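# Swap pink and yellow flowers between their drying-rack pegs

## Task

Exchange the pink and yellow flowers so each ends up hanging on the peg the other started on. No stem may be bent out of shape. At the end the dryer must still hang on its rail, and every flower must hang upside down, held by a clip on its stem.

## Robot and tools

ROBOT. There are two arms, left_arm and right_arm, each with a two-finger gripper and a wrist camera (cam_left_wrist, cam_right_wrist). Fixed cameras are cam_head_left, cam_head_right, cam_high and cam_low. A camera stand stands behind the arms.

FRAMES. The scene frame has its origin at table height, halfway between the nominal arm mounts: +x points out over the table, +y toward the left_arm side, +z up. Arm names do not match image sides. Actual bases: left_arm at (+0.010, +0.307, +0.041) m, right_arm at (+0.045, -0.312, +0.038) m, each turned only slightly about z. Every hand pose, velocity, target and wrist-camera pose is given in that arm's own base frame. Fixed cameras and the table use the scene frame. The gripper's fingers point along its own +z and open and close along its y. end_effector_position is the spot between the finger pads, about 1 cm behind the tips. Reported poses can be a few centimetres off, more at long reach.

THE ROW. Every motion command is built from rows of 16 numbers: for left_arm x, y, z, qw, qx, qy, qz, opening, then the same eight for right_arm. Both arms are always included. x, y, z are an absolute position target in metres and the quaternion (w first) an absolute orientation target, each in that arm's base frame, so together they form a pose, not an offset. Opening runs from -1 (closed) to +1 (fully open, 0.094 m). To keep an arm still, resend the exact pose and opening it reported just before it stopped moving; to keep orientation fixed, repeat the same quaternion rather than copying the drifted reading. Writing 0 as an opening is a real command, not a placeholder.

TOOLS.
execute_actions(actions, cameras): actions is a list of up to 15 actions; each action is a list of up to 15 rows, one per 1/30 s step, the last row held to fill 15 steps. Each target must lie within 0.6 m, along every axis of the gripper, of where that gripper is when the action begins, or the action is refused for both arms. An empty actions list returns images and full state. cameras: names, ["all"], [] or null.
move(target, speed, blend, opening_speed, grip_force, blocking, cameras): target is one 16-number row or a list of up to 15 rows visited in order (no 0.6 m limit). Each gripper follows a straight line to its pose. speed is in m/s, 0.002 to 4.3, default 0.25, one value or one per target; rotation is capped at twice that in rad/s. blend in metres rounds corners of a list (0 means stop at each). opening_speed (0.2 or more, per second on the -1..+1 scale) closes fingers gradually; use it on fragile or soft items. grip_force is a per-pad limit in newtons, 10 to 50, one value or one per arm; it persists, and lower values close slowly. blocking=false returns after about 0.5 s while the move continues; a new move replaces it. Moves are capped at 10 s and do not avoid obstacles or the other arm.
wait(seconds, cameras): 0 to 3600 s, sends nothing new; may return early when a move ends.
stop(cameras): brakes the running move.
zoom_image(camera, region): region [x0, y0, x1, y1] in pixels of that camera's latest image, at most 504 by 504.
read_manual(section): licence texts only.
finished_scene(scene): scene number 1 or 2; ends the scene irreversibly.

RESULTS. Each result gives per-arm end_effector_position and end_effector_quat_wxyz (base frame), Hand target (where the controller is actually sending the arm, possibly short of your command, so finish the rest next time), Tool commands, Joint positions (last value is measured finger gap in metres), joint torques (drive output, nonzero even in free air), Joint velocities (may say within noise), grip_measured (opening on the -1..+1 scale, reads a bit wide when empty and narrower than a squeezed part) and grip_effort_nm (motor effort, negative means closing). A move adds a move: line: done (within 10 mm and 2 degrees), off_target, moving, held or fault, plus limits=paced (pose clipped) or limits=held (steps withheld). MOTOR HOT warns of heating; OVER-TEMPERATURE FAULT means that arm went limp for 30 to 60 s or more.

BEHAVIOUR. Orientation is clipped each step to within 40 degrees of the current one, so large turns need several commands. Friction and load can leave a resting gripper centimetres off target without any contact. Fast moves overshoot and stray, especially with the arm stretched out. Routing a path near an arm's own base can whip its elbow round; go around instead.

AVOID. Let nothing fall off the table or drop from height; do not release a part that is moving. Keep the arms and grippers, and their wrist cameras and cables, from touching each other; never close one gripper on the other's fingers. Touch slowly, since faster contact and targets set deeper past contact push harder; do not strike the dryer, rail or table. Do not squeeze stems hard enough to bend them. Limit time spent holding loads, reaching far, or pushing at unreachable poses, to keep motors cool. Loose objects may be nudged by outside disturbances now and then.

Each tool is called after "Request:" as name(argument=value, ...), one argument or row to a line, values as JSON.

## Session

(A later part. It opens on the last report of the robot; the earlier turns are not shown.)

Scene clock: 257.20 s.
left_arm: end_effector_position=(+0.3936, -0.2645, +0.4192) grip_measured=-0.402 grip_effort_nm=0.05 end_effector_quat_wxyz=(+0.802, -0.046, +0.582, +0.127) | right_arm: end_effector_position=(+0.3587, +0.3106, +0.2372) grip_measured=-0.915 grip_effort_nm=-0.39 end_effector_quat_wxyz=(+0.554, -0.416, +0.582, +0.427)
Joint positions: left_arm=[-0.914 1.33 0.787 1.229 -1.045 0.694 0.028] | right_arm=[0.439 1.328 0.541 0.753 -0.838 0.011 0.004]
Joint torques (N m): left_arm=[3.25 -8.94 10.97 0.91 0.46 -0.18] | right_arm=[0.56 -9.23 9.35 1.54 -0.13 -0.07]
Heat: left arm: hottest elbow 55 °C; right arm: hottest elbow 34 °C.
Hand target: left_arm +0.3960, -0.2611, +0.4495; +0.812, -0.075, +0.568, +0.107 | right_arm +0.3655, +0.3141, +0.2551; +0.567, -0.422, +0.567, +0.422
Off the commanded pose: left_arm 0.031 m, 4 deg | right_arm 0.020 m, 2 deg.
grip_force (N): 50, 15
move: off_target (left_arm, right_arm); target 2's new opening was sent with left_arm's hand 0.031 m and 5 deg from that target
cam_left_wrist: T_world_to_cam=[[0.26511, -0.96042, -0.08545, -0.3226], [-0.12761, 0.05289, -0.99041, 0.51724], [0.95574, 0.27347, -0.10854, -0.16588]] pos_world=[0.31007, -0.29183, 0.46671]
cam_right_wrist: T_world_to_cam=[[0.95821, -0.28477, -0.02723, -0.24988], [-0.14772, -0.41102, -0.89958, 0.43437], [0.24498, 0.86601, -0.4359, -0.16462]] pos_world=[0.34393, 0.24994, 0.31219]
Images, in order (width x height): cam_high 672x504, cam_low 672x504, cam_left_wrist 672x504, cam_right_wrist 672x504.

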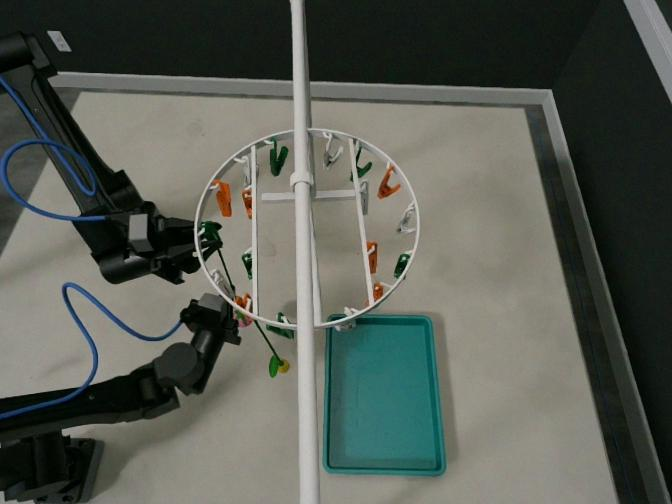

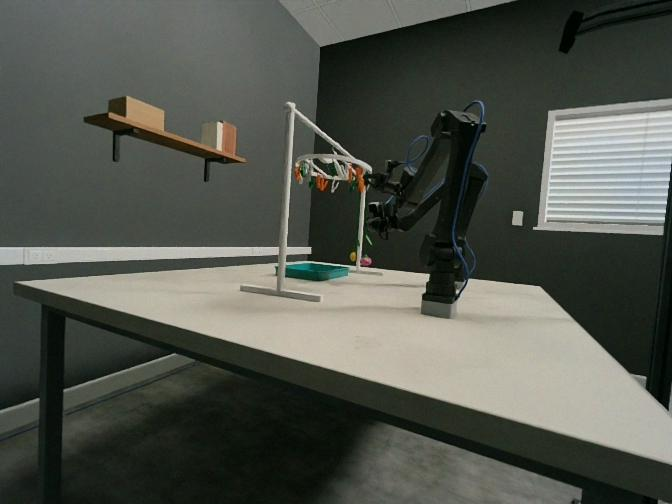

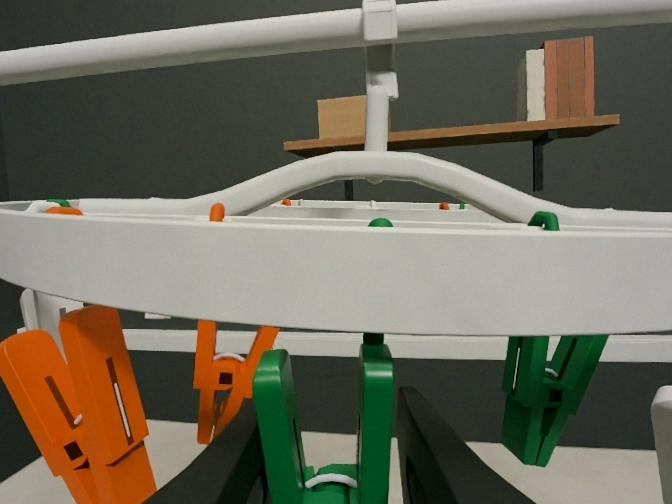

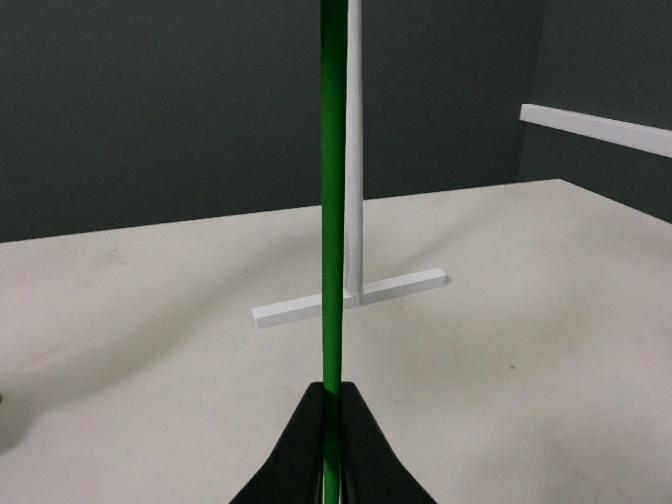

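Request:
move(
  target=[
    [0.3974,-0.2622,0.450,0.8121,-0.0749,0.5687,0.1069,0.3,0.366,0.3145,0.255,0.5673,-0.4221,0.5673,0.4221,-1],
    [0.31,-0.283,0.425,0.8121,-0.0749,0.5687,0.1069,0.3,0.366,0.3145,0.255,0.5673,-0.4221,0.5673,0.4221,-1],
    [0.31,-0.283,0.425,0.8121,-0.0749,0.5687,0.1069,0.3,0.366,0.3145,0.255,0.5673,-0.4221,0.5673,0.4221,-0.6],
  ],
  speed=0.1,
  opening_speed=0.6,
  cameras=["cam_high","cam_right_wrist","cam_left_wrist"],
)

Scene clock: 264.97 s.
left_arm: end_effector_position=(+0.3157, -0.2867, +0.4175) grip_measured=+0.298 grip_effort_nm=0.05 end_effector_quat_wxyz=(+0.803, -0.050, +0.585, +0.107) | right_arm: end_effector_position=(+0.3587, +0.3106, +0.2374) grip_measured=-0.602 grip_effort_nm=0.08 end_effector_quat_wxyz=(+0.554, -0.416, +0.582, +0.427)
Joint positions: left_arm=[-1.123 1.328 0.741 1.549 -1.182 0.973 0.061] | right_arm=[0.439 1.327 0.541 0.753 -0.838 0.011 0.019]
Joint torques (N m): left_arm=[1.96 -8.23 6.84 1.46 0.39 0.06] | right_arm=[0.56 -9.23 9.35 1.54 -0.13 -0.08]
Heat: left arm: hottest elbow 55 °C; right arm: hottest elbow 34 °C.
Hand target: left_arm +0.3106, -0.2828, +0.4251; +0.806, -0.061, +0.581, +0.095 | right_arm +0.3655, +0.3141, +0.2552; +0.568, -0.422, +0.567, +0.422
Off the commanded pose: left_arm 0.010 m, 4 deg | right_arm 0.019 m, 2 deg.
joint sent to its limit (left arm) — joint 4 (wrist pitch), upper limit. The joint targets are off in orientation, not in position.
grip_force (N): 50, 15
move: off_target (left_arm, right_arm); target 3's new opening was sent with right_arm's hand 0.019 m and 2 deg from that target
cam_left_wrist: T_world_to_cam=[[0.23854, -0.96945, -0.05706, -0.3295], [-0.12706, 0.02709, -0.99152, 0.49974], [0.96279, 0.24377, -0.11672, -0.09299]] pos_world=[0.23163, -0.31031, 0.46585]
cam_right_wrist: T_world_to_cam=[[0.95823, -0.28471, -0.02697, -0.24998], [-0.14738, -0.41081, -0.89973, 0.43434], [0.24508, 0.86613, -0.43561, -0.16473]] pos_world=[0.34393, 0.24994, 0.31229]
Images, in order (width x height): cam_high 672x504, cam_left_wrist 672x504, cam_right_wrist 672x504.

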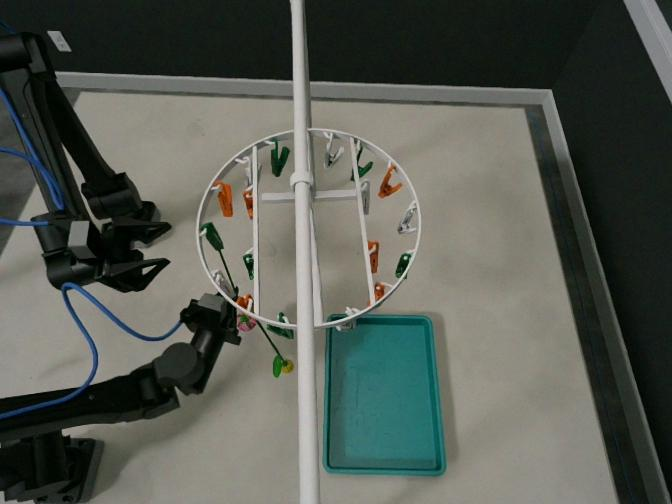

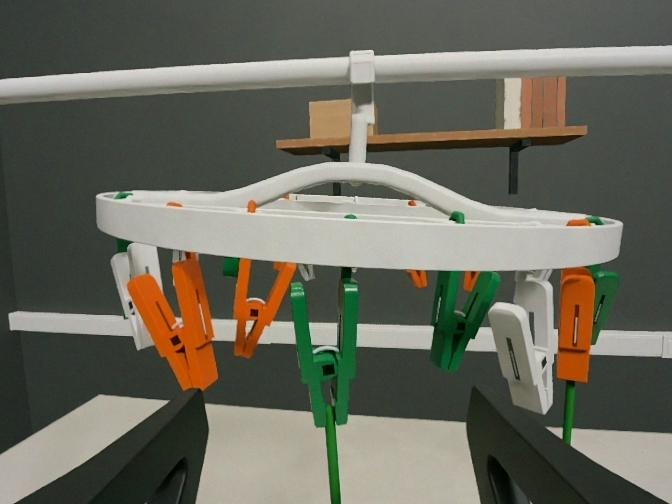

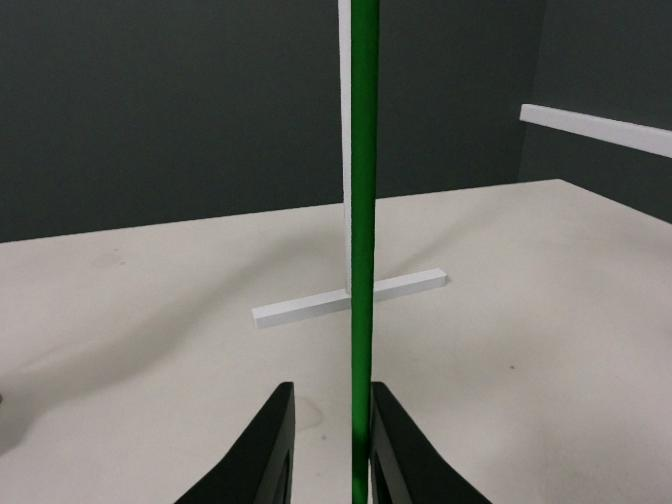

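Request:
move(
  target=[
    [0.31,-0.283,0.425,0.8121,-0.0749,0.5687,0.1069,0.3,0.366,0.3145,0.255,0.5673,-0.4221,0.5673,0.4221,0.4],
    [0.24,-0.34,0.34,0.7064,-0.0308,0.7064,0.0308,0.3,0.315,0.158,0.255,0.5673,-0.4221,0.5673,0.4221,0.4],
    [0.335,-0.372,0.25,0.7064,-0.0308,0.7064,0.0308,0.3,0.389,0.12,0.39,0.6887,-0.3101,0.4388,0.4867,0.1],
  ],
  speed=[0.1,0.15,0.15],
  cameras=["all"],
)

Scene clock: 289.43 s.
left_arm: end_effector_position=(+0.3264, -0.3611, +0.2339) grip_measured=+0.298 grip_effort_nm=0.05 end_effector_quat_wxyz=(+0.702, -0.011, +0.710, +0.047) | right_arm: end_effector_position=(+0.3884, +0.1228, +0.3642) grip_measured=+0.101 grip_effort_nm=-0.08 end_effector_quat_wxyz=(+0.656, -0.274, +0.514, +0.480)
Joint positions: left_arm=[-1.183 1.508 0.705 0.771 -1.265 0.021 0.061] | right_arm=[-0.079 1.283 0.552 1.485 -1.083 0.835 0.052]
Joint torques (N m): left_arm=[3.14 -8.88 9.69 1.29 0.13 -0.15] | right_arm=[0.03 -6.01 10.1 5.03 0.49 0.14]
Heat: left arm: hottest elbow 51 °C; right arm: hottest elbow 34 °C.
Hand target: left_arm +0.3344, -0.3712, +0.2501; +0.707, -0.031, +0.706, +0.031 | right_arm +0.3878, +0.1205, +0.3889; +0.685, -0.303, +0.476, +0.462
Off the commanded pose: left_arm 0.021 m, 3 deg | right_arm 0.026 m, 10 deg.
joint sent to its limit (right arm) — joint 4 (wrist pitch), upper limit. The joint targets are off in orientation, not in position.
grip_force (N): 50, 15
move: off_target (left_arm, right_arm); target 3's new opening was sent with right_arm's hand 0.026 m and 10 deg from that target
cam_left_wrist: T_world_to_cam=[[0.08649, -0.99413, -0.06492, -0.37212], [-0.43288, 0.02119, -0.9012, 0.39754], [0.89729, 0.10605, -0.42851, -0.06195]] pos_world=[0.25986, -0.3718, 0.30756]
cam_right_wrist: T_world_to_cam=[[0.91401, -0.38631, -0.12388, -0.26346], [-0.15188, -0.04269, -0.98748, 0.46425], [0.37618, 0.92138, -0.09769, -0.1349]] pos_world=[0.36206, 0.04233, 0.41261]

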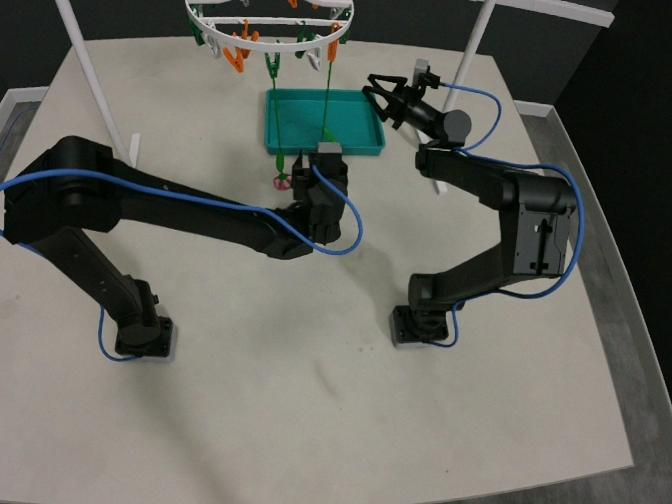

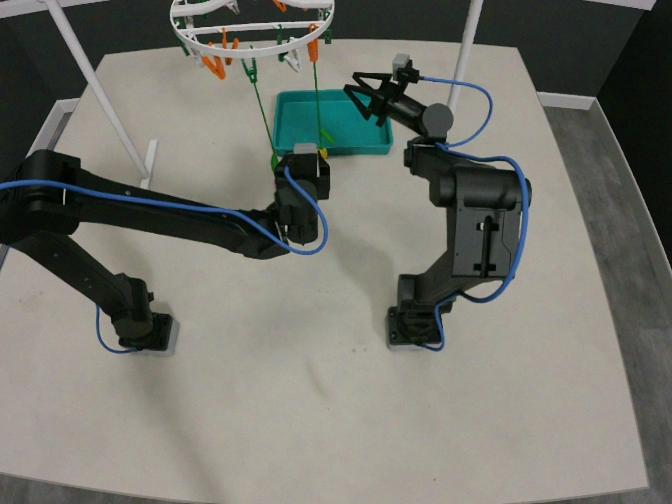

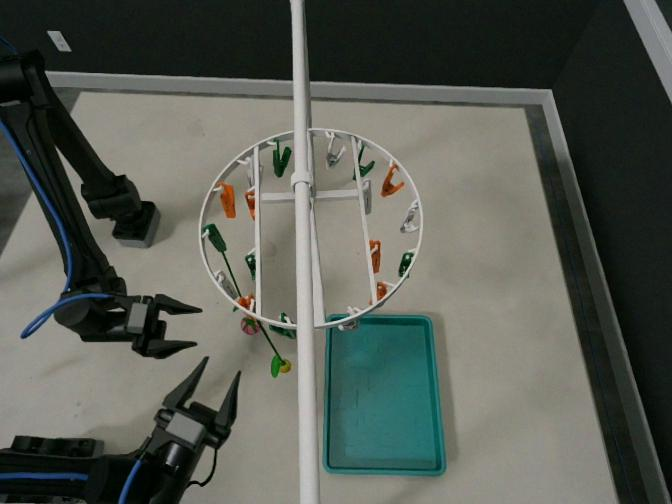

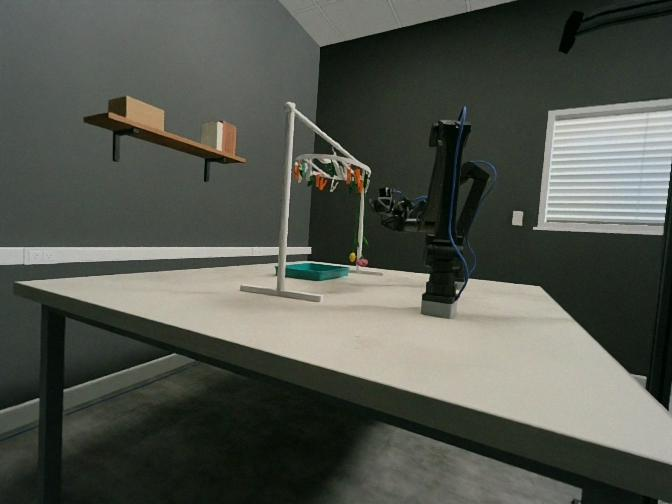

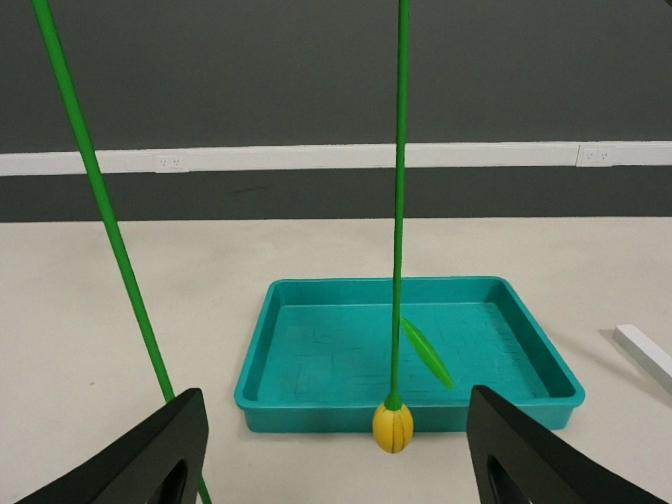

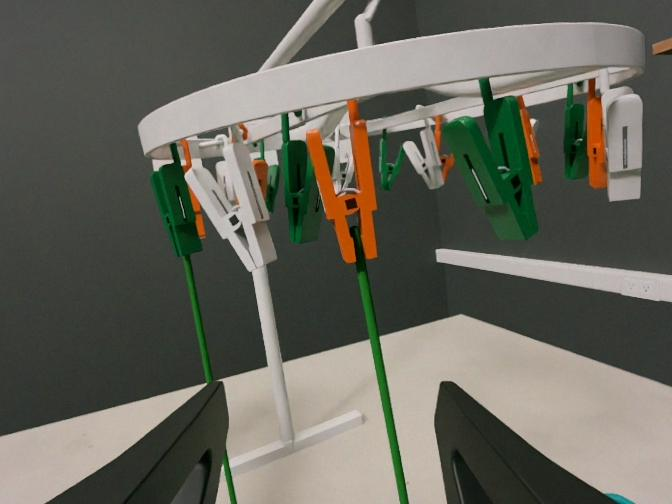

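Request:
move(
  target=[0.404,-0.389,0.25,0.7064,-0.0308,0.7064,0.0308,0.3,0.426,0.177,0.442,0.6887,-0.3101,0.4388,0.4867,0.1],
  speed=0.1,
  cameras=["cam_left_wrist","cam_right_wrist"],
)

Scene clock: 296.90 s.
left_arm: end_effector_position=(+0.3932, -0.3779, +0.2384) grip_measured=+0.298 grip_effort_nm=0.05 end_effector_quat_wxyz=(+0.702, -0.015, +0.710, +0.043) | right_arm: end_effector_position=(+0.4171, +0.1722, +0.4252) grip_measured=+0.101 grip_effort_nm=-0.08 end_effector_quat_wxyz=(+0.679, -0.298, +0.454, +0.495)
Joint positions: left_arm=[-1.059 1.599 0.832 0.744 -1.141 0.019 0.061] | right_arm=[0.067 1.325 0.728 1.423 -0.978 0.782 0.052]
Joint torques (N m): left_arm=[3.08 -9.52 10.06 1.4 0.14 -0.14] | right_arm=[1.2 -7.77 11.1 0.69 0.49 -0.13]
Heat: left arm: hottest elbow 51 °C; right arm: hottest elbow 35 °C.
Hand target: left_arm +0.4032, -0.3883, +0.2501; +0.707, -0.031, +0.706, +0.031 | right_arm +0.4249, +0.1767, +0.4417; +0.689, -0.310, +0.439, +0.487
Off the commanded pose: left_arm 0.019 m, 2 deg | right_arm 0.020 m, 3 deg.
grip_force (N): 50, 15
move: off_target (left_arm, right_arm)
cam_left_wrist: T_world_to_cam=[[0.08702, -0.99476, -0.05364, -0.39744], [-0.43197, 0.01084, -0.90182, 0.4267], [0.89768, 0.10165, -0.42877, -0.11991]] pos_world=[0.32655, -0.3878, 0.31207]
cam_right_wrist: T_world_to_cam=[[0.94248, -0.33241, -0.03508, -0.32207], [-0.03476, 0.00692, -0.99937, 0.47854], [0.33245, 0.94311, -0.00504, -0.21012]] pos_world=[0.39003, 0.0878, 0.46588]

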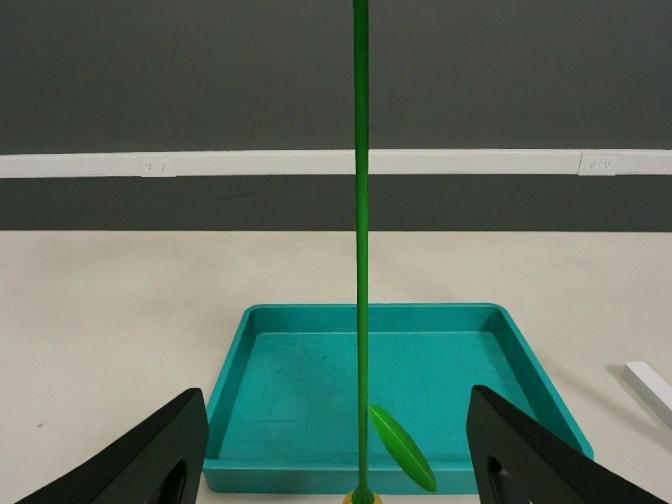

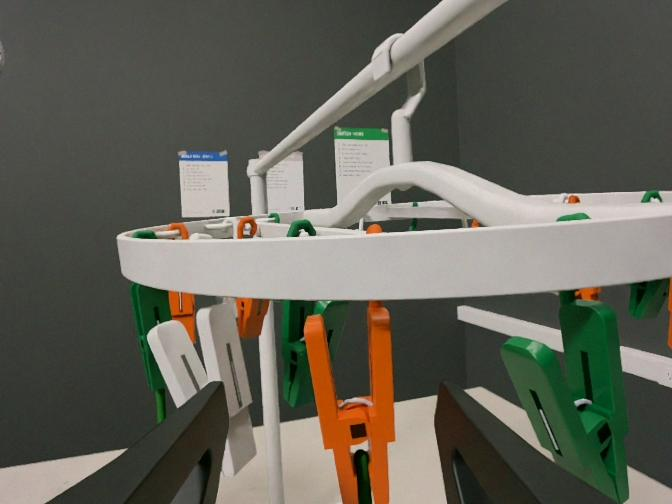

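Request:
move(
  target=[0.4675,-0.39,0.25,0.7064,-0.0308,0.7064,0.0308,0.0,0.443,0.206,0.447,0.6887,-0.3101,0.4388,0.4867,-0.15],
  speed=0.07,
  cameras=["cam_left_wrist","cam_right_wrist","cam_high"],
)

Scene clock: 306.83 s.
left_arm: end_effector_position=(+0.4551, -0.3803, +0.2381) grip_measured=+0.002 grip_effort_nm=-0.12 end_effector_quat_wxyz=(+0.701, -0.015, +0.711, +0.043) | right_arm: end_effector_position=(+0.4344, +0.2002, +0.4294) grip_measured=-0.149 grip_effort_nm=-0.07 end_effector_quat_wxyz=(+0.678, -0.298, +0.455, +0.494)
Joint positions: left_arm=[-0.95 1.675 0.934 0.717 -1.032 0.018 0.047] | right_arm=[0.137 1.354 0.781 1.326 -0.93 0.694 0.04]
Joint torques (N m): left_arm=[3.14 -10.75 10.35 1.43 0.14 -0.15] | right_arm=[1.38 -8.7 11.36 0.83 0.45 -0.15]
Heat: left arm: hottest elbow 51 °C; right arm: hottest elbow 37 °C.
Hand target: left_arm +0.4667, -0.3892, +0.2502; +0.707, -0.031, +0.706, +0.031 | right_arm +0.4420, +0.2054, +0.4466; +0.689, -0.310, +0.439, +0.487
Off the commanded pose: left_arm 0.020 m, 2 deg | right_arm 0.020 m, 3 deg.
grip_force (N): 50, 15
move: off_target (left_arm, right_arm)
cam_left_wrist: T_world_to_cam=[[0.08689, -0.99482, -0.05268, -0.40541], [-0.43447, 0.00975, -0.90063, 0.45364], [0.89648, 0.10114, -0.43138, -0.17439]] pos_world=[0.38865, -0.3901, 0.31198]
cam_right_wrist: T_world_to_cam=[[0.94236, -0.33278, -0.03479, -0.32893], [-0.03515, 0.00494, -0.99937, 0.48373], [0.33274, 0.94299, -0.00704, -0.24151]] pos_world=[0.40733, 0.1159, 0.47028]
Images, in order (width x height): cam_high 672x504, cam_left_wrist 672x504, cam_right_wrist 672x504.

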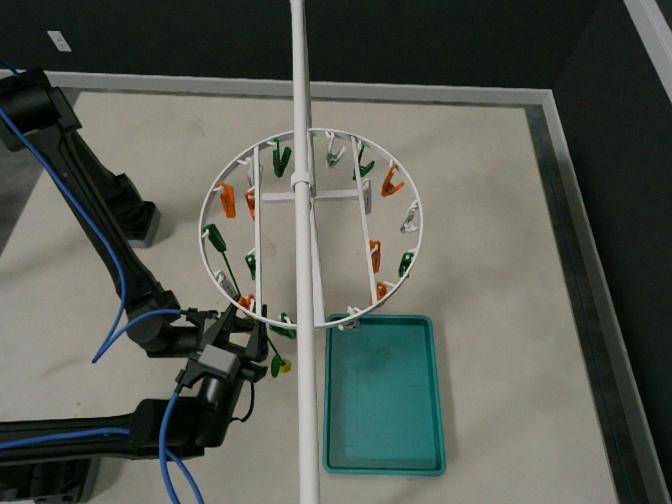

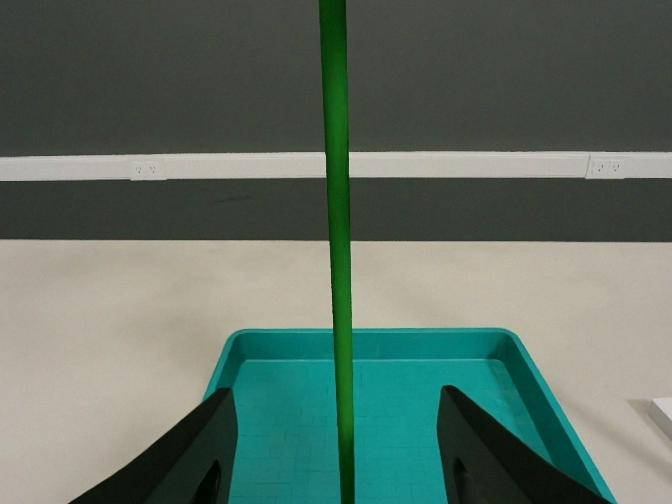

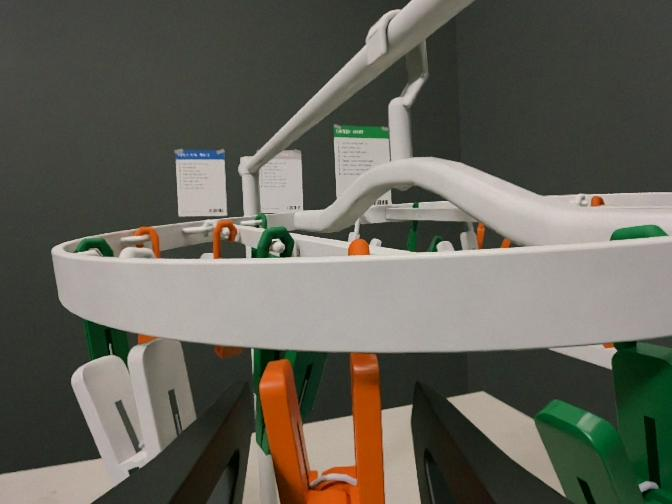

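Request:
move(
  target=[
    [0.4795,-0.390,0.25,0.7064,-0.0308,0.7064,0.0308,0.0,0.4405,0.207,0.450,0.6887,-0.3101,0.4388,0.4867,-0.15],
    [0.4795,-0.390,0.25,0.7064,-0.0308,0.7064,0.0308,-0.8,0.4405,0.207,0.450,0.6887,-0.3101,0.4388,0.4867,-0.15],
  ],
  speed=0.07,
  opening_speed=0.6,
  cameras=["cam_left_wrist","cam_right_wrist"],
)

Scene clock: 314.87 s.
left_arm: end_effector_position=(+0.4665, -0.3810, +0.2379) grip_measured=-0.798 grip_effort_nm=-0.12 end_effector_quat_wxyz=(+0.701, -0.015, +0.712, +0.042) | right_arm: end_effector_position=(+0.4357, +0.2014, +0.4279) grip_measured=-0.149 grip_effort_nm=-0.08 end_effector_quat_wxyz=(+0.676, -0.296, +0.459, +0.495)
Joint positions: left_arm=[-0.932 1.691 0.955 0.711 -1.013 0.018 0.01] | right_arm=[0.14 1.354 0.781 1.313 -0.928 0.689 0.04]
Joint torques (N m): left_arm=[3.19 -11.05 10.41 1.47 0.14 -0.14] | right_arm=[1.38 -9.76 11.25 0.83 0.44 -0.14]
Heat: left arm: hottest elbow 51 °C; right arm: hottest elbow 38 °C.
Hand target: left_arm +0.4787, -0.3892, +0.2501; +0.707, -0.031, +0.706, +0.031 | right_arm +0.4393, +0.2064, +0.4496; +0.689, -0.310, +0.439, +0.487
Off the commanded pose: left_arm 0.020 m, 2 deg | right_arm 0.023 m, 3 deg.
grip_force (N): 50, 15
move: off_target (left_arm, right_arm); target 2's new opening was sent with left_arm's hand 0.020 m and 2 deg from that target
cam_left_wrist: T_world_to_cam=[[0.08569, -0.99494, -0.0524, -0.40667], [-0.43501, 0.00995, -0.90037, 0.45867], [0.89634, 0.09994, -0.43195, -0.18495]] pos_world=[0.40015, -0.3907, 0.31178]
cam_right_wrist: T_world_to_cam=[[0.94172, -0.33365, -0.04279, -0.32592], [-0.04426, 0.00322, -0.99901, 0.48652], [0.33346, 0.94269, -0.01173, -0.24134]] pos_world=[0.40893, 0.1172, 0.46927]

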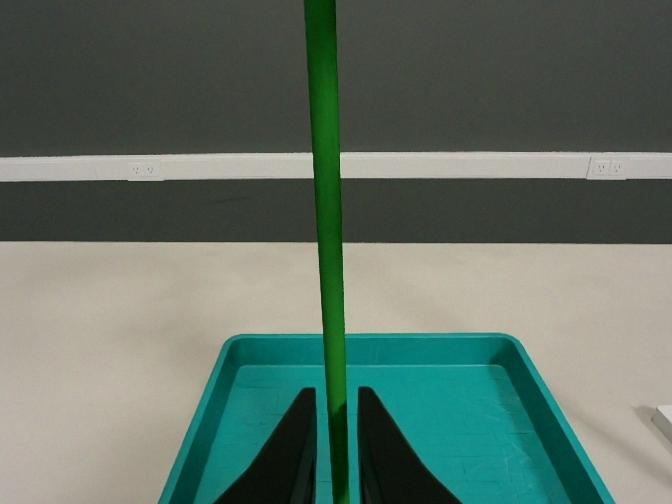

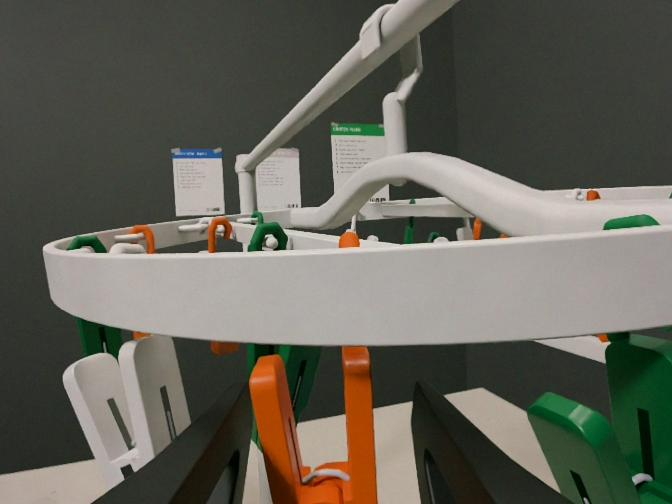

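Request:
move(
  target=[
    [0.4795,-0.390,0.25,0.7064,-0.0308,0.7064,0.0308,-1,0.432,0.2095,0.450,0.6887,-0.3101,0.4388,0.4867,-0.15],
    [0.4795,-0.390,0.25,0.7064,-0.0308,0.7064,0.0308,-1,0.432,0.2095,0.450,0.6887,-0.3101,0.4388,0.4867,-0.35],
  ],
  speed=0.05,
  opening_speed=0.4,
  grip_force=[15,50],
  cameras=["cam_left_wrist","cam_right_wrist"],
)

Scene clock: 319.83 s.
left_arm: end_effector_position=(+0.4665, -0.3810, +0.2379) grip_measured=-0.923 grip_effort_nm=-0.42 end_effector_quat_wxyz=(+0.701, -0.016, +0.712, +0.042) | right_arm: end_effector_position=(+0.4318, +0.2050, +0.4330) grip_measured=-0.348 grip_effort_nm=-0.08 end_effector_quat_wxyz=(+0.679, -0.298, +0.455, +0.494)
Joint positions: left_arm=[-0.932 1.691 0.955 0.711 -1.013 0.017 0.004] | right_arm=[0.15 1.34 0.781 1.3 -0.921 0.677 0.031]
Joint torques (N m): left_arm=[3.19 -11.05 10.41 1.46 0.14 -0.13] | right_arm=[1.38 -10.34 9.96 0.84 0.45 -0.16]
Heat: left arm: hottest elbow 52 °C; right arm: hottest elbow 39 °C.
Hand target: left_arm +0.4787, -0.3892, +0.2501; +0.707, -0.031, +0.706, +0.031 | right_arm +0.4314, +0.2092, +0.4499; +0.689, -0.310, +0.439, +0.487
Off the commanded pose: left_arm 0.020 m, 2 deg | right_arm 0.018 m, 3 deg.
grip_force (N): 15, 50
move: off_target (left_arm, right_arm); target 2's new opening was sent with right_arm's hand 0.018 m and 3 deg from that target
cam_left_wrist: T_world_to_cam=[[0.08575, -0.99499, -0.05132, -0.40695], [-0.43492, 0.00896, -0.90042, 0.45827], [0.89638, 0.09954, -0.43198, -0.18513]] pos_world=[0.40015, -0.3906, 0.31178]
cam_right_wrist: T_world_to_cam=[[0.94228, -0.33317, -0.0333, -0.32528], [-0.03378, 0.00435, -0.99942, 0.48675], [0.33312, 0.94286, -0.00716, -0.2452]] pos_world=[0.40463, 0.1207, 0.47388]

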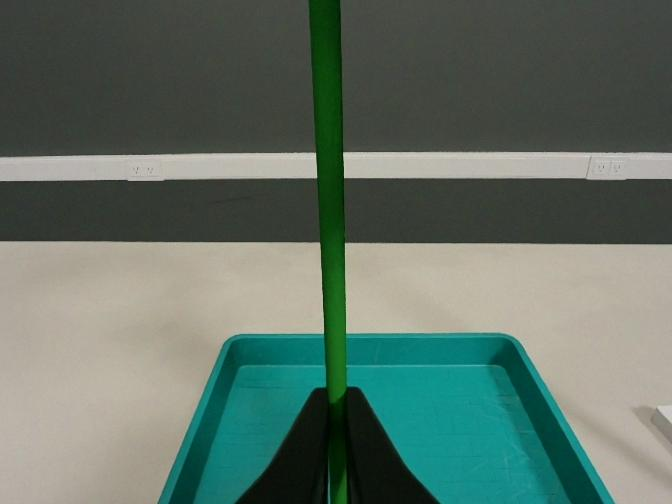

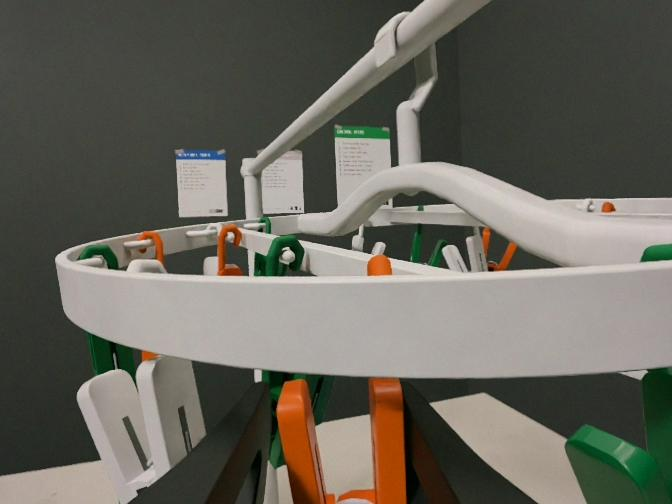

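Request:
move(
  target=[0.4795,-0.390,0.25,0.7064,-0.0308,0.7064,0.0308,-1,0.432,0.2095,0.450,0.6887,-0.3101,0.4388,0.4867,-0.75],
  opening_speed=0.4,
  cameras=["cam_left_wrist","cam_right_wrist","cam_high"],
)

Request:
zoom_image(
  camera="cam_high",
  region=[210, 260, 290, 340],
)

Scene clock: 322.90 s.
left_arm: end_effector_position=(+0.4668, -0.3814, +0.2381) grip_measured=-0.923 grip_effort_nm=-0.42 end_effector_quat_wxyz=(+0.701, -0.016, +0.711, +0.041) | right_arm: end_effector_position=(+0.4322, +0.2049, +0.4328) grip_measured=-0.587 grip_effort_nm=-1.02 end_effector_quat_wxyz=(+0.679, -0.298, +0.455, +0.493)
Joint positions: left_arm=[-0.932 1.691 0.957 0.711 -1.013 0.016 0.004] | right_arm=[0.15 1.34 0.781 1.298 -0.919 0.674 0.019]
Joint torques (N m): left_arm=[3.19 -11.11 10.33 1.46 0.14 -0.11] | right_arm=[1.26 -10.4 10 0.91 0.37 -0.12]
Heat: left arm: hottest elbow 52 °C; right arm: hottest elbow 39 °C.
Hand target: left_arm +0.4788, -0.3892, +0.2499; +0.707, -0.031, +0.706, +0.031 | right_arm +0.4315, +0.2092, +0.4498; +0.689, -0.310, +0.439, +0.487
Off the commanded pose: left_arm 0.019 m, 2 deg | right_arm 0.018 m, 3 deg.
grip_force (N): 15, 50
move: off_target (left_arm, right_arm)
cam_left_wrist: T_world_to_cam=[[0.08579, -0.99507, -0.04984, -0.40776], [-0.43449, 0.00765, -0.90064, 0.45802], [0.89658, 0.09892, -0.43169, -0.18556]] pos_world=[0.40035, -0.39089, 0.31208]
cam_right_wrist: T_world_to_cam=[[0.94152, -0.33538, -0.03264, -0.32521], [-0.03316, 0.0042, -0.99944, 0.48643], [0.33532, 0.94207, -0.00717, -0.24606]] pos_world=[0.40483, 0.12069, 0.47378]
Images, in order (width x height): cam_high 672x504, cam_left_wrist 672x504, cam_right_wrist 672x504.

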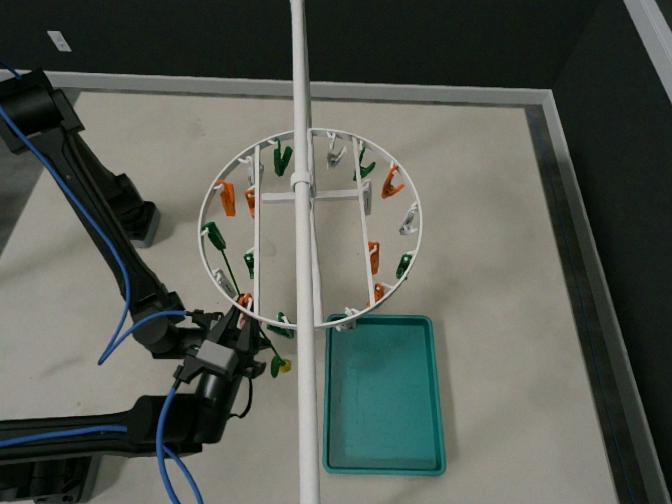

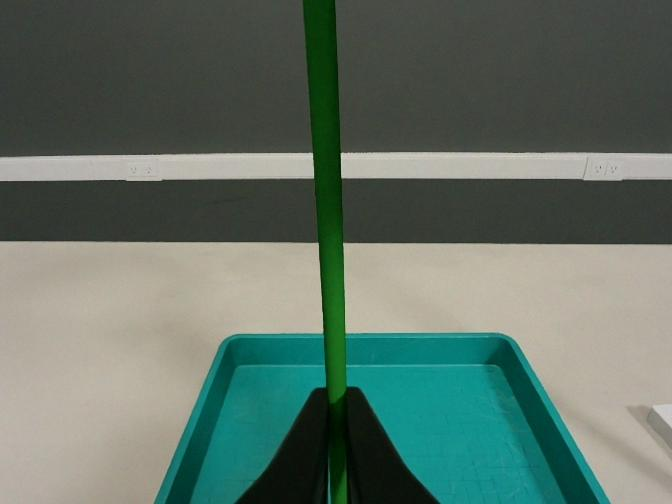

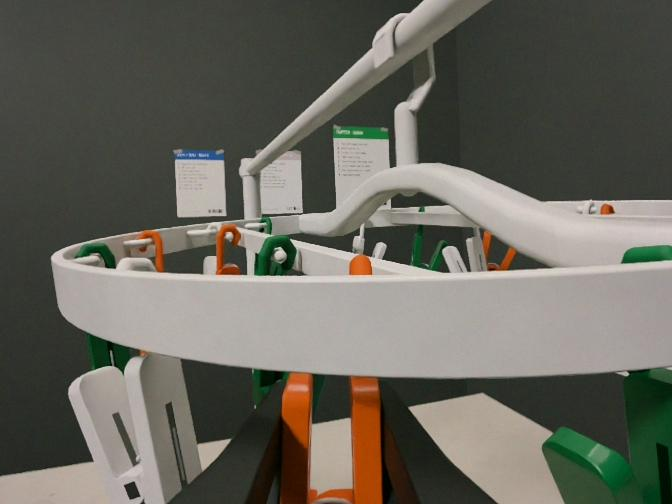

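Scaled by 6.300 from the camera's image (finer frame: 960x720).

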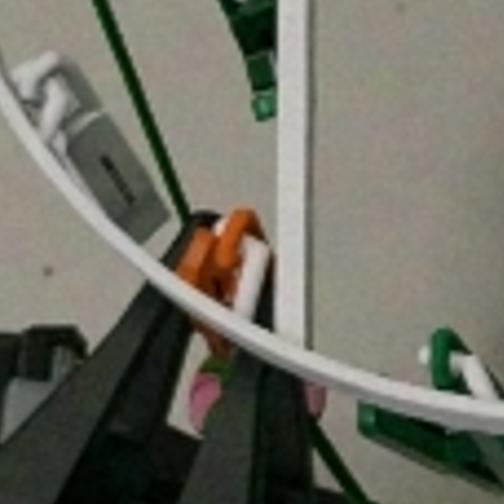

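Request:
move(
  target=[
    [0.4795,-0.390,0.185,0.7064,-0.0308,0.7064,0.0308,-1,0.432,0.2095,0.450,0.6887,-0.3101,0.4388,0.4867,-0.75],
    [0.40,-0.35,0.185,0.7064,-0.0308,0.7064,0.0308,-1,0.432,0.2095,0.450,0.6887,-0.3101,0.4388,0.4867,-0.75],
  ],
  speed=0.08,
  cameras=["cam_left_wrist","cam_right_wrist","cam_high","cam_head_left"],
)

Scene clock: 333.33 s.
left_arm: end_effector_position=(+0.4037, -0.3474, +0.1709) grip_measured=-0.923 grip_effort_nm=-0.42 end_effector_quat_wxyz=(+0.698, -0.015, +0.714, +0.051) | right_arm: end_effector_position=(+0.4322, +0.2049, +0.4328) grip_measured=-0.588 grip_effort_nm=-1.03 end_effector_quat_wxyz=(+0.679, -0.298, +0.455, +0.493)
Joint positions: left_arm=[-1.005 1.717 0.736 0.936 -1.099 0.012 0.004] | right_arm=[0.15 1.34 0.781 1.298 -0.919 0.674 0.019]
Joint torques (N m): left_arm=[1.9 -12.57 5.38 2.69 -0.06 -0.11] | right_arm=[1.26 -10.34 9.92 0.9 0.37 -0.12]
Heat: left arm: hottest elbow 51 °C; right arm: hottest elbow 40 °C.
Hand target: left_arm +0.4001, -0.3498, +0.1848; +0.706, -0.031, +0.707, +0.031 | right_arm +0.4315, +0.2092, +0.4498; +0.689, -0.310, +0.439, +0.487
Off the commanded pose: left_arm 0.015 m, 3 deg | right_arm 0.018 m, 3 deg.
grip_force (N): 15, 50
move: off_target (left_arm, right_arm)
cam_left_wrist: T_world_to_cam=[[0.09783, -0.99308, -0.065, -0.37348], [-0.44258, 0.01509, -0.8966, 0.37491], [0.89138, 0.11648, -0.43804, -0.15224]] pos_world=[0.33817, -0.35882, 0.24518]
cam_right_wrist: T_world_to_cam=[[0.94152, -0.33538, -0.03264, -0.32521], [-0.03316, 0.0042, -0.99944, 0.48643], [0.33532, 0.94207, -0.00717, -0.24606]] pos_world=[0.40483, 0.12069, 0.47378]
Images, in order (width x height): cam_head_left 672x504, cam_high 672x504, cam_left_wrist 672x504, cam_right_wrist 672x504.

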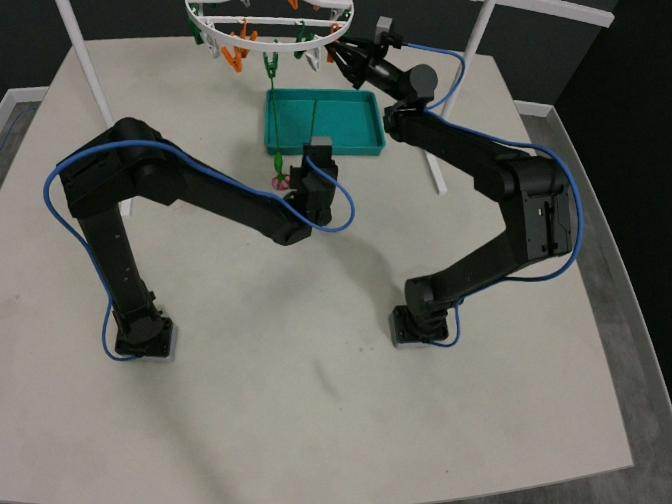

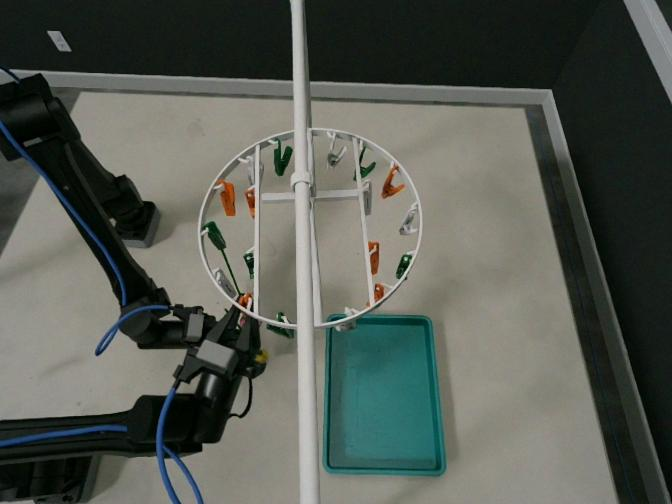

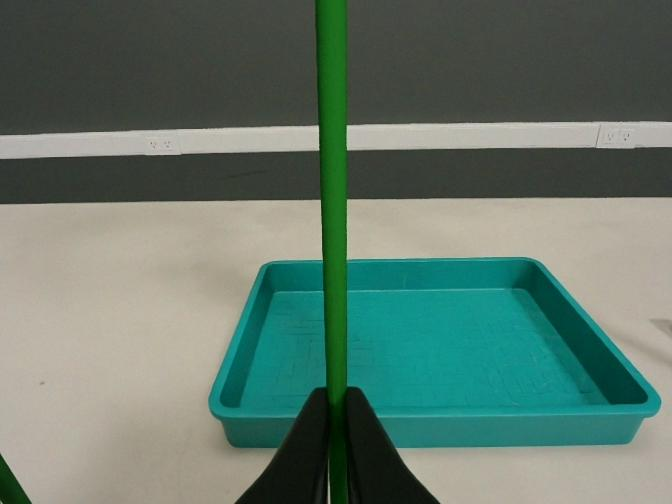

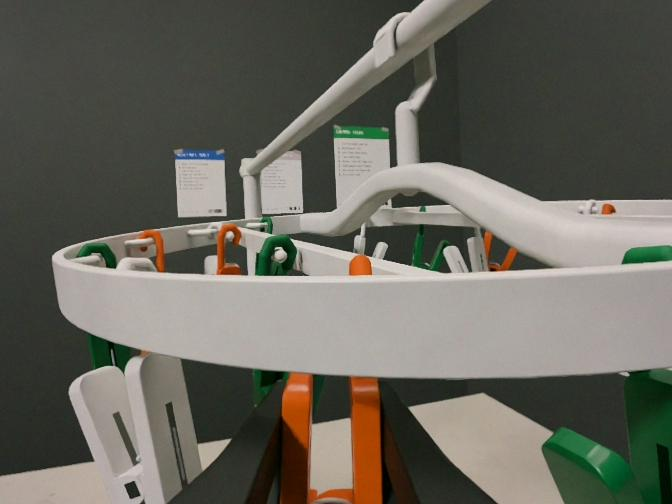

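Request:
move(
  target=[
    [0.40,-0.35,0.185,0.7064,-0.0308,0.7064,0.0308,-1,0.432,0.2095,0.450,0.6887,-0.3101,0.4388,0.4867,0.0],
    [0.27,-0.36,0.20,0.7064,-0.0308,0.7064,0.0308,-1,0.39,0.085,0.40,0.6887,-0.3101,0.4388,0.4867,0.0],
    [0.25,-0.2,0.20,0.6964,0.1228,0.6964,-0.1228,-1,0.29,0.24,0.40,0.7182,-0.2796,0.4843,0.4146,0.0],
    [0.30,-0.08,0.20,0.6409,0.2988,0.6409,-0.2988,-1,0.294,0.374,0.40,0.8259,-0.0488,0.5571,0.0723,0.0],
  ],
  speed=[0.1,0.15,0.15,0.15],
  cameras=["cam_left_wrist","cam_right_wrist","cam_high","cam_head_left"],
)

Scene clock: 351.47 s.
left_arm: end_effector_position=(+0.2852, -0.0863, +0.1808) grip_measured=-0.923 grip_effort_nm=-0.42 end_effector_quat_wxyz=(+0.624, +0.289, +0.655, -0.313) | right_arm: end_effector_position=(+0.2931, +0.3631, +0.3806) grip_measured=-0.001 grip_effort_nm=0.08 end_effector_quat_wxyz=(+0.819, -0.062, +0.567, +0.064)
Joint positions: left_arm=[0.27 0.947 0.094 0.793 1.15 0.007 0.004] | right_arm=[1.192 1.331 0.662 1.278 0.913 -0.535 0.047]
Joint torques (N m): left_arm=[3.25 -0.44 9.32 2.66 0.15 0.02] | right_arm=[1.14 -7.65 10.91 1.88 -0.21 -0.11]
Heat: left arm: hottest elbow 49 °C; right arm: hottest elbow 41 °C.
Hand target: left_arm +0.2989, -0.0799, +0.1998; +0.640, +0.299, +0.641, -0.299 | right_arm +0.2933, +0.3730, +0.3996; +0.826, -0.049, +0.557, +0.072
Off the commanded pose: left_arm 0.025 m, 3 deg | right_arm 0.022 m, 2 deg.
grip_force (N): 15, 50
move: off_target (left_arm, right_arm)
cam_left_wrist: T_world_to_cam=[[-0.76664, -0.64116, 0.0344, 0.15703], [-0.30812, 0.32036, -0.89579, 0.31534], [0.56332, -0.69735, -0.44315, -0.04829]] pos_world=[0.24475, -0.03401, 0.25568]
cam_right_wrist: T_world_to_cam=[[0.17644, -0.98352, 0.03937, 0.28931], [-0.06323, -0.05124, -0.99668, 0.45676], [0.98228, 0.17336, -0.07123, -0.23487]] pos_world=[0.20854, 0.34867, 0.42712]
Images, in order (width x height): cam_head_left 672x504, cam_high 672x504, cam_left_wrist 672x504, cam_right_wrist 672x504.

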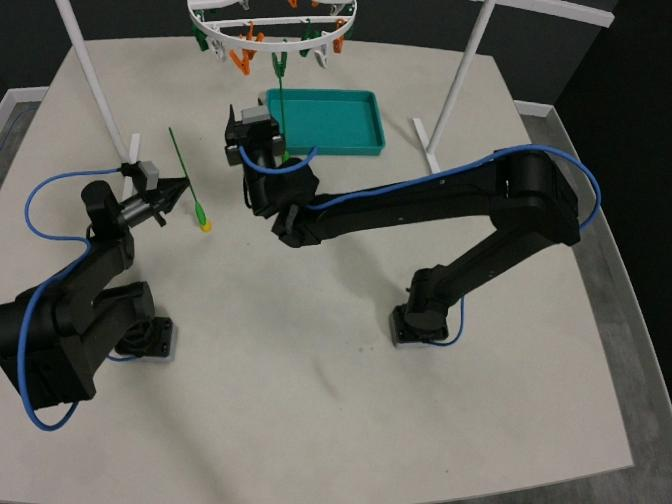

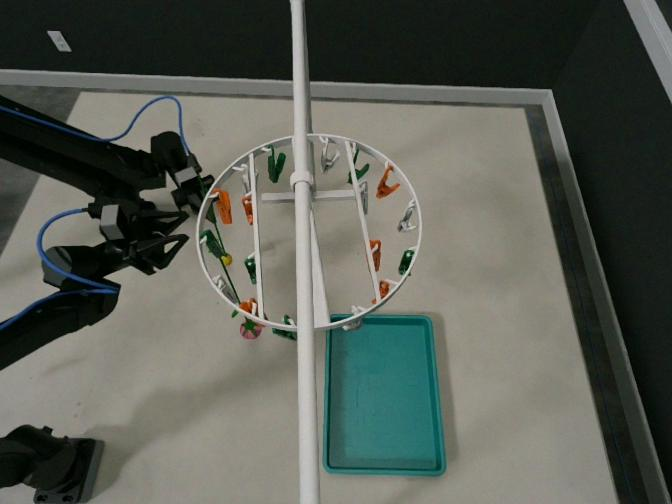

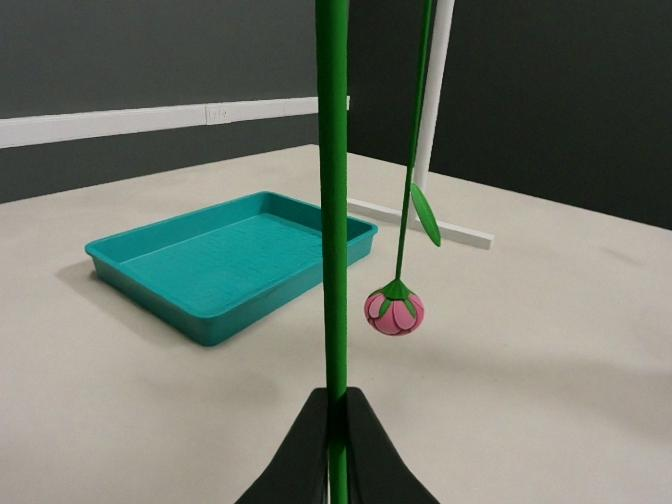

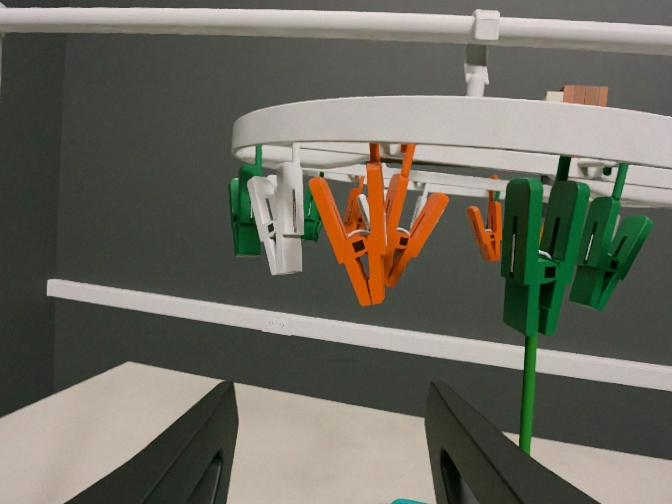

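Request:
move(
  target=[0.30,-0.08,0.20,0.6409,0.2988,0.6409,-0.2988,-1,0.362,0.381,0.439,0.8259,-0.0488,0.5571,0.0723,0.3],
  speed=0.1,
  cameras=["cam_right_wrist"],
)

Scene clock: 356.97 s.
left_arm: end_effector_position=(+0.2852, -0.0860, +0.1808) grip_measured=-0.923 grip_effort_nm=-0.42 end_effector_quat_wxyz=(+0.624, +0.289, +0.655, -0.313) | right_arm: end_effector_position=(+0.3532, +0.3746, +0.4186) grip_measured=+0.299 grip_effort_nm=0.08 end_effector_quat_wxyz=(+0.821, -0.068, +0.564, +0.060)
Joint positions: left_arm=[0.271 0.947 0.094 0.793 1.151 0.006 0.004] | right_arm=[1.059 1.341 0.805 1.065 0.793 -0.441 0.061]
Joint torques (N m): left_arm=[3.19 -0.44 9.32 2.65 0.12 0.02] | right_arm=[-0.21 -9.11 11.9 1.14 -0.28 0.22]
Heat: left arm: hottest elbow 49 °C; right arm: hottest elbow 41 °C.
Hand target: left_arm +0.2989, -0.0799, +0.1998; +0.641, +0.299, +0.641, -0.299 | right_arm +0.3611, +0.3800, +0.4386; +0.826, -0.049, +0.557, +0.072
Off the commanded pose: left_arm 0.025 m, 3 deg | right_arm 0.023 m, 3 deg.
grip_force (N): 15, 50
move: off_target (left_arm, right_arm)
cam_right_wrist: T_world_to_cam=[[0.17714, -0.98271, 0.05383, 0.28189], [-0.05574, -0.06462, -0.99635, 0.50122], [0.98261, 0.17349, -0.06623, -0.29547]] pos_world=[0.26834, 0.36067, 0.46464]

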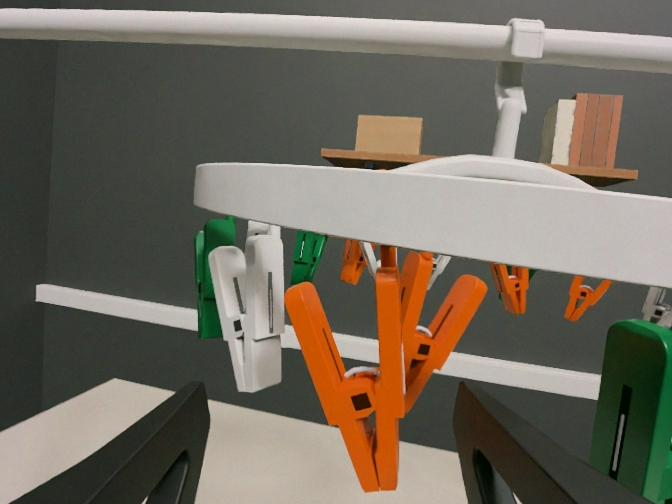

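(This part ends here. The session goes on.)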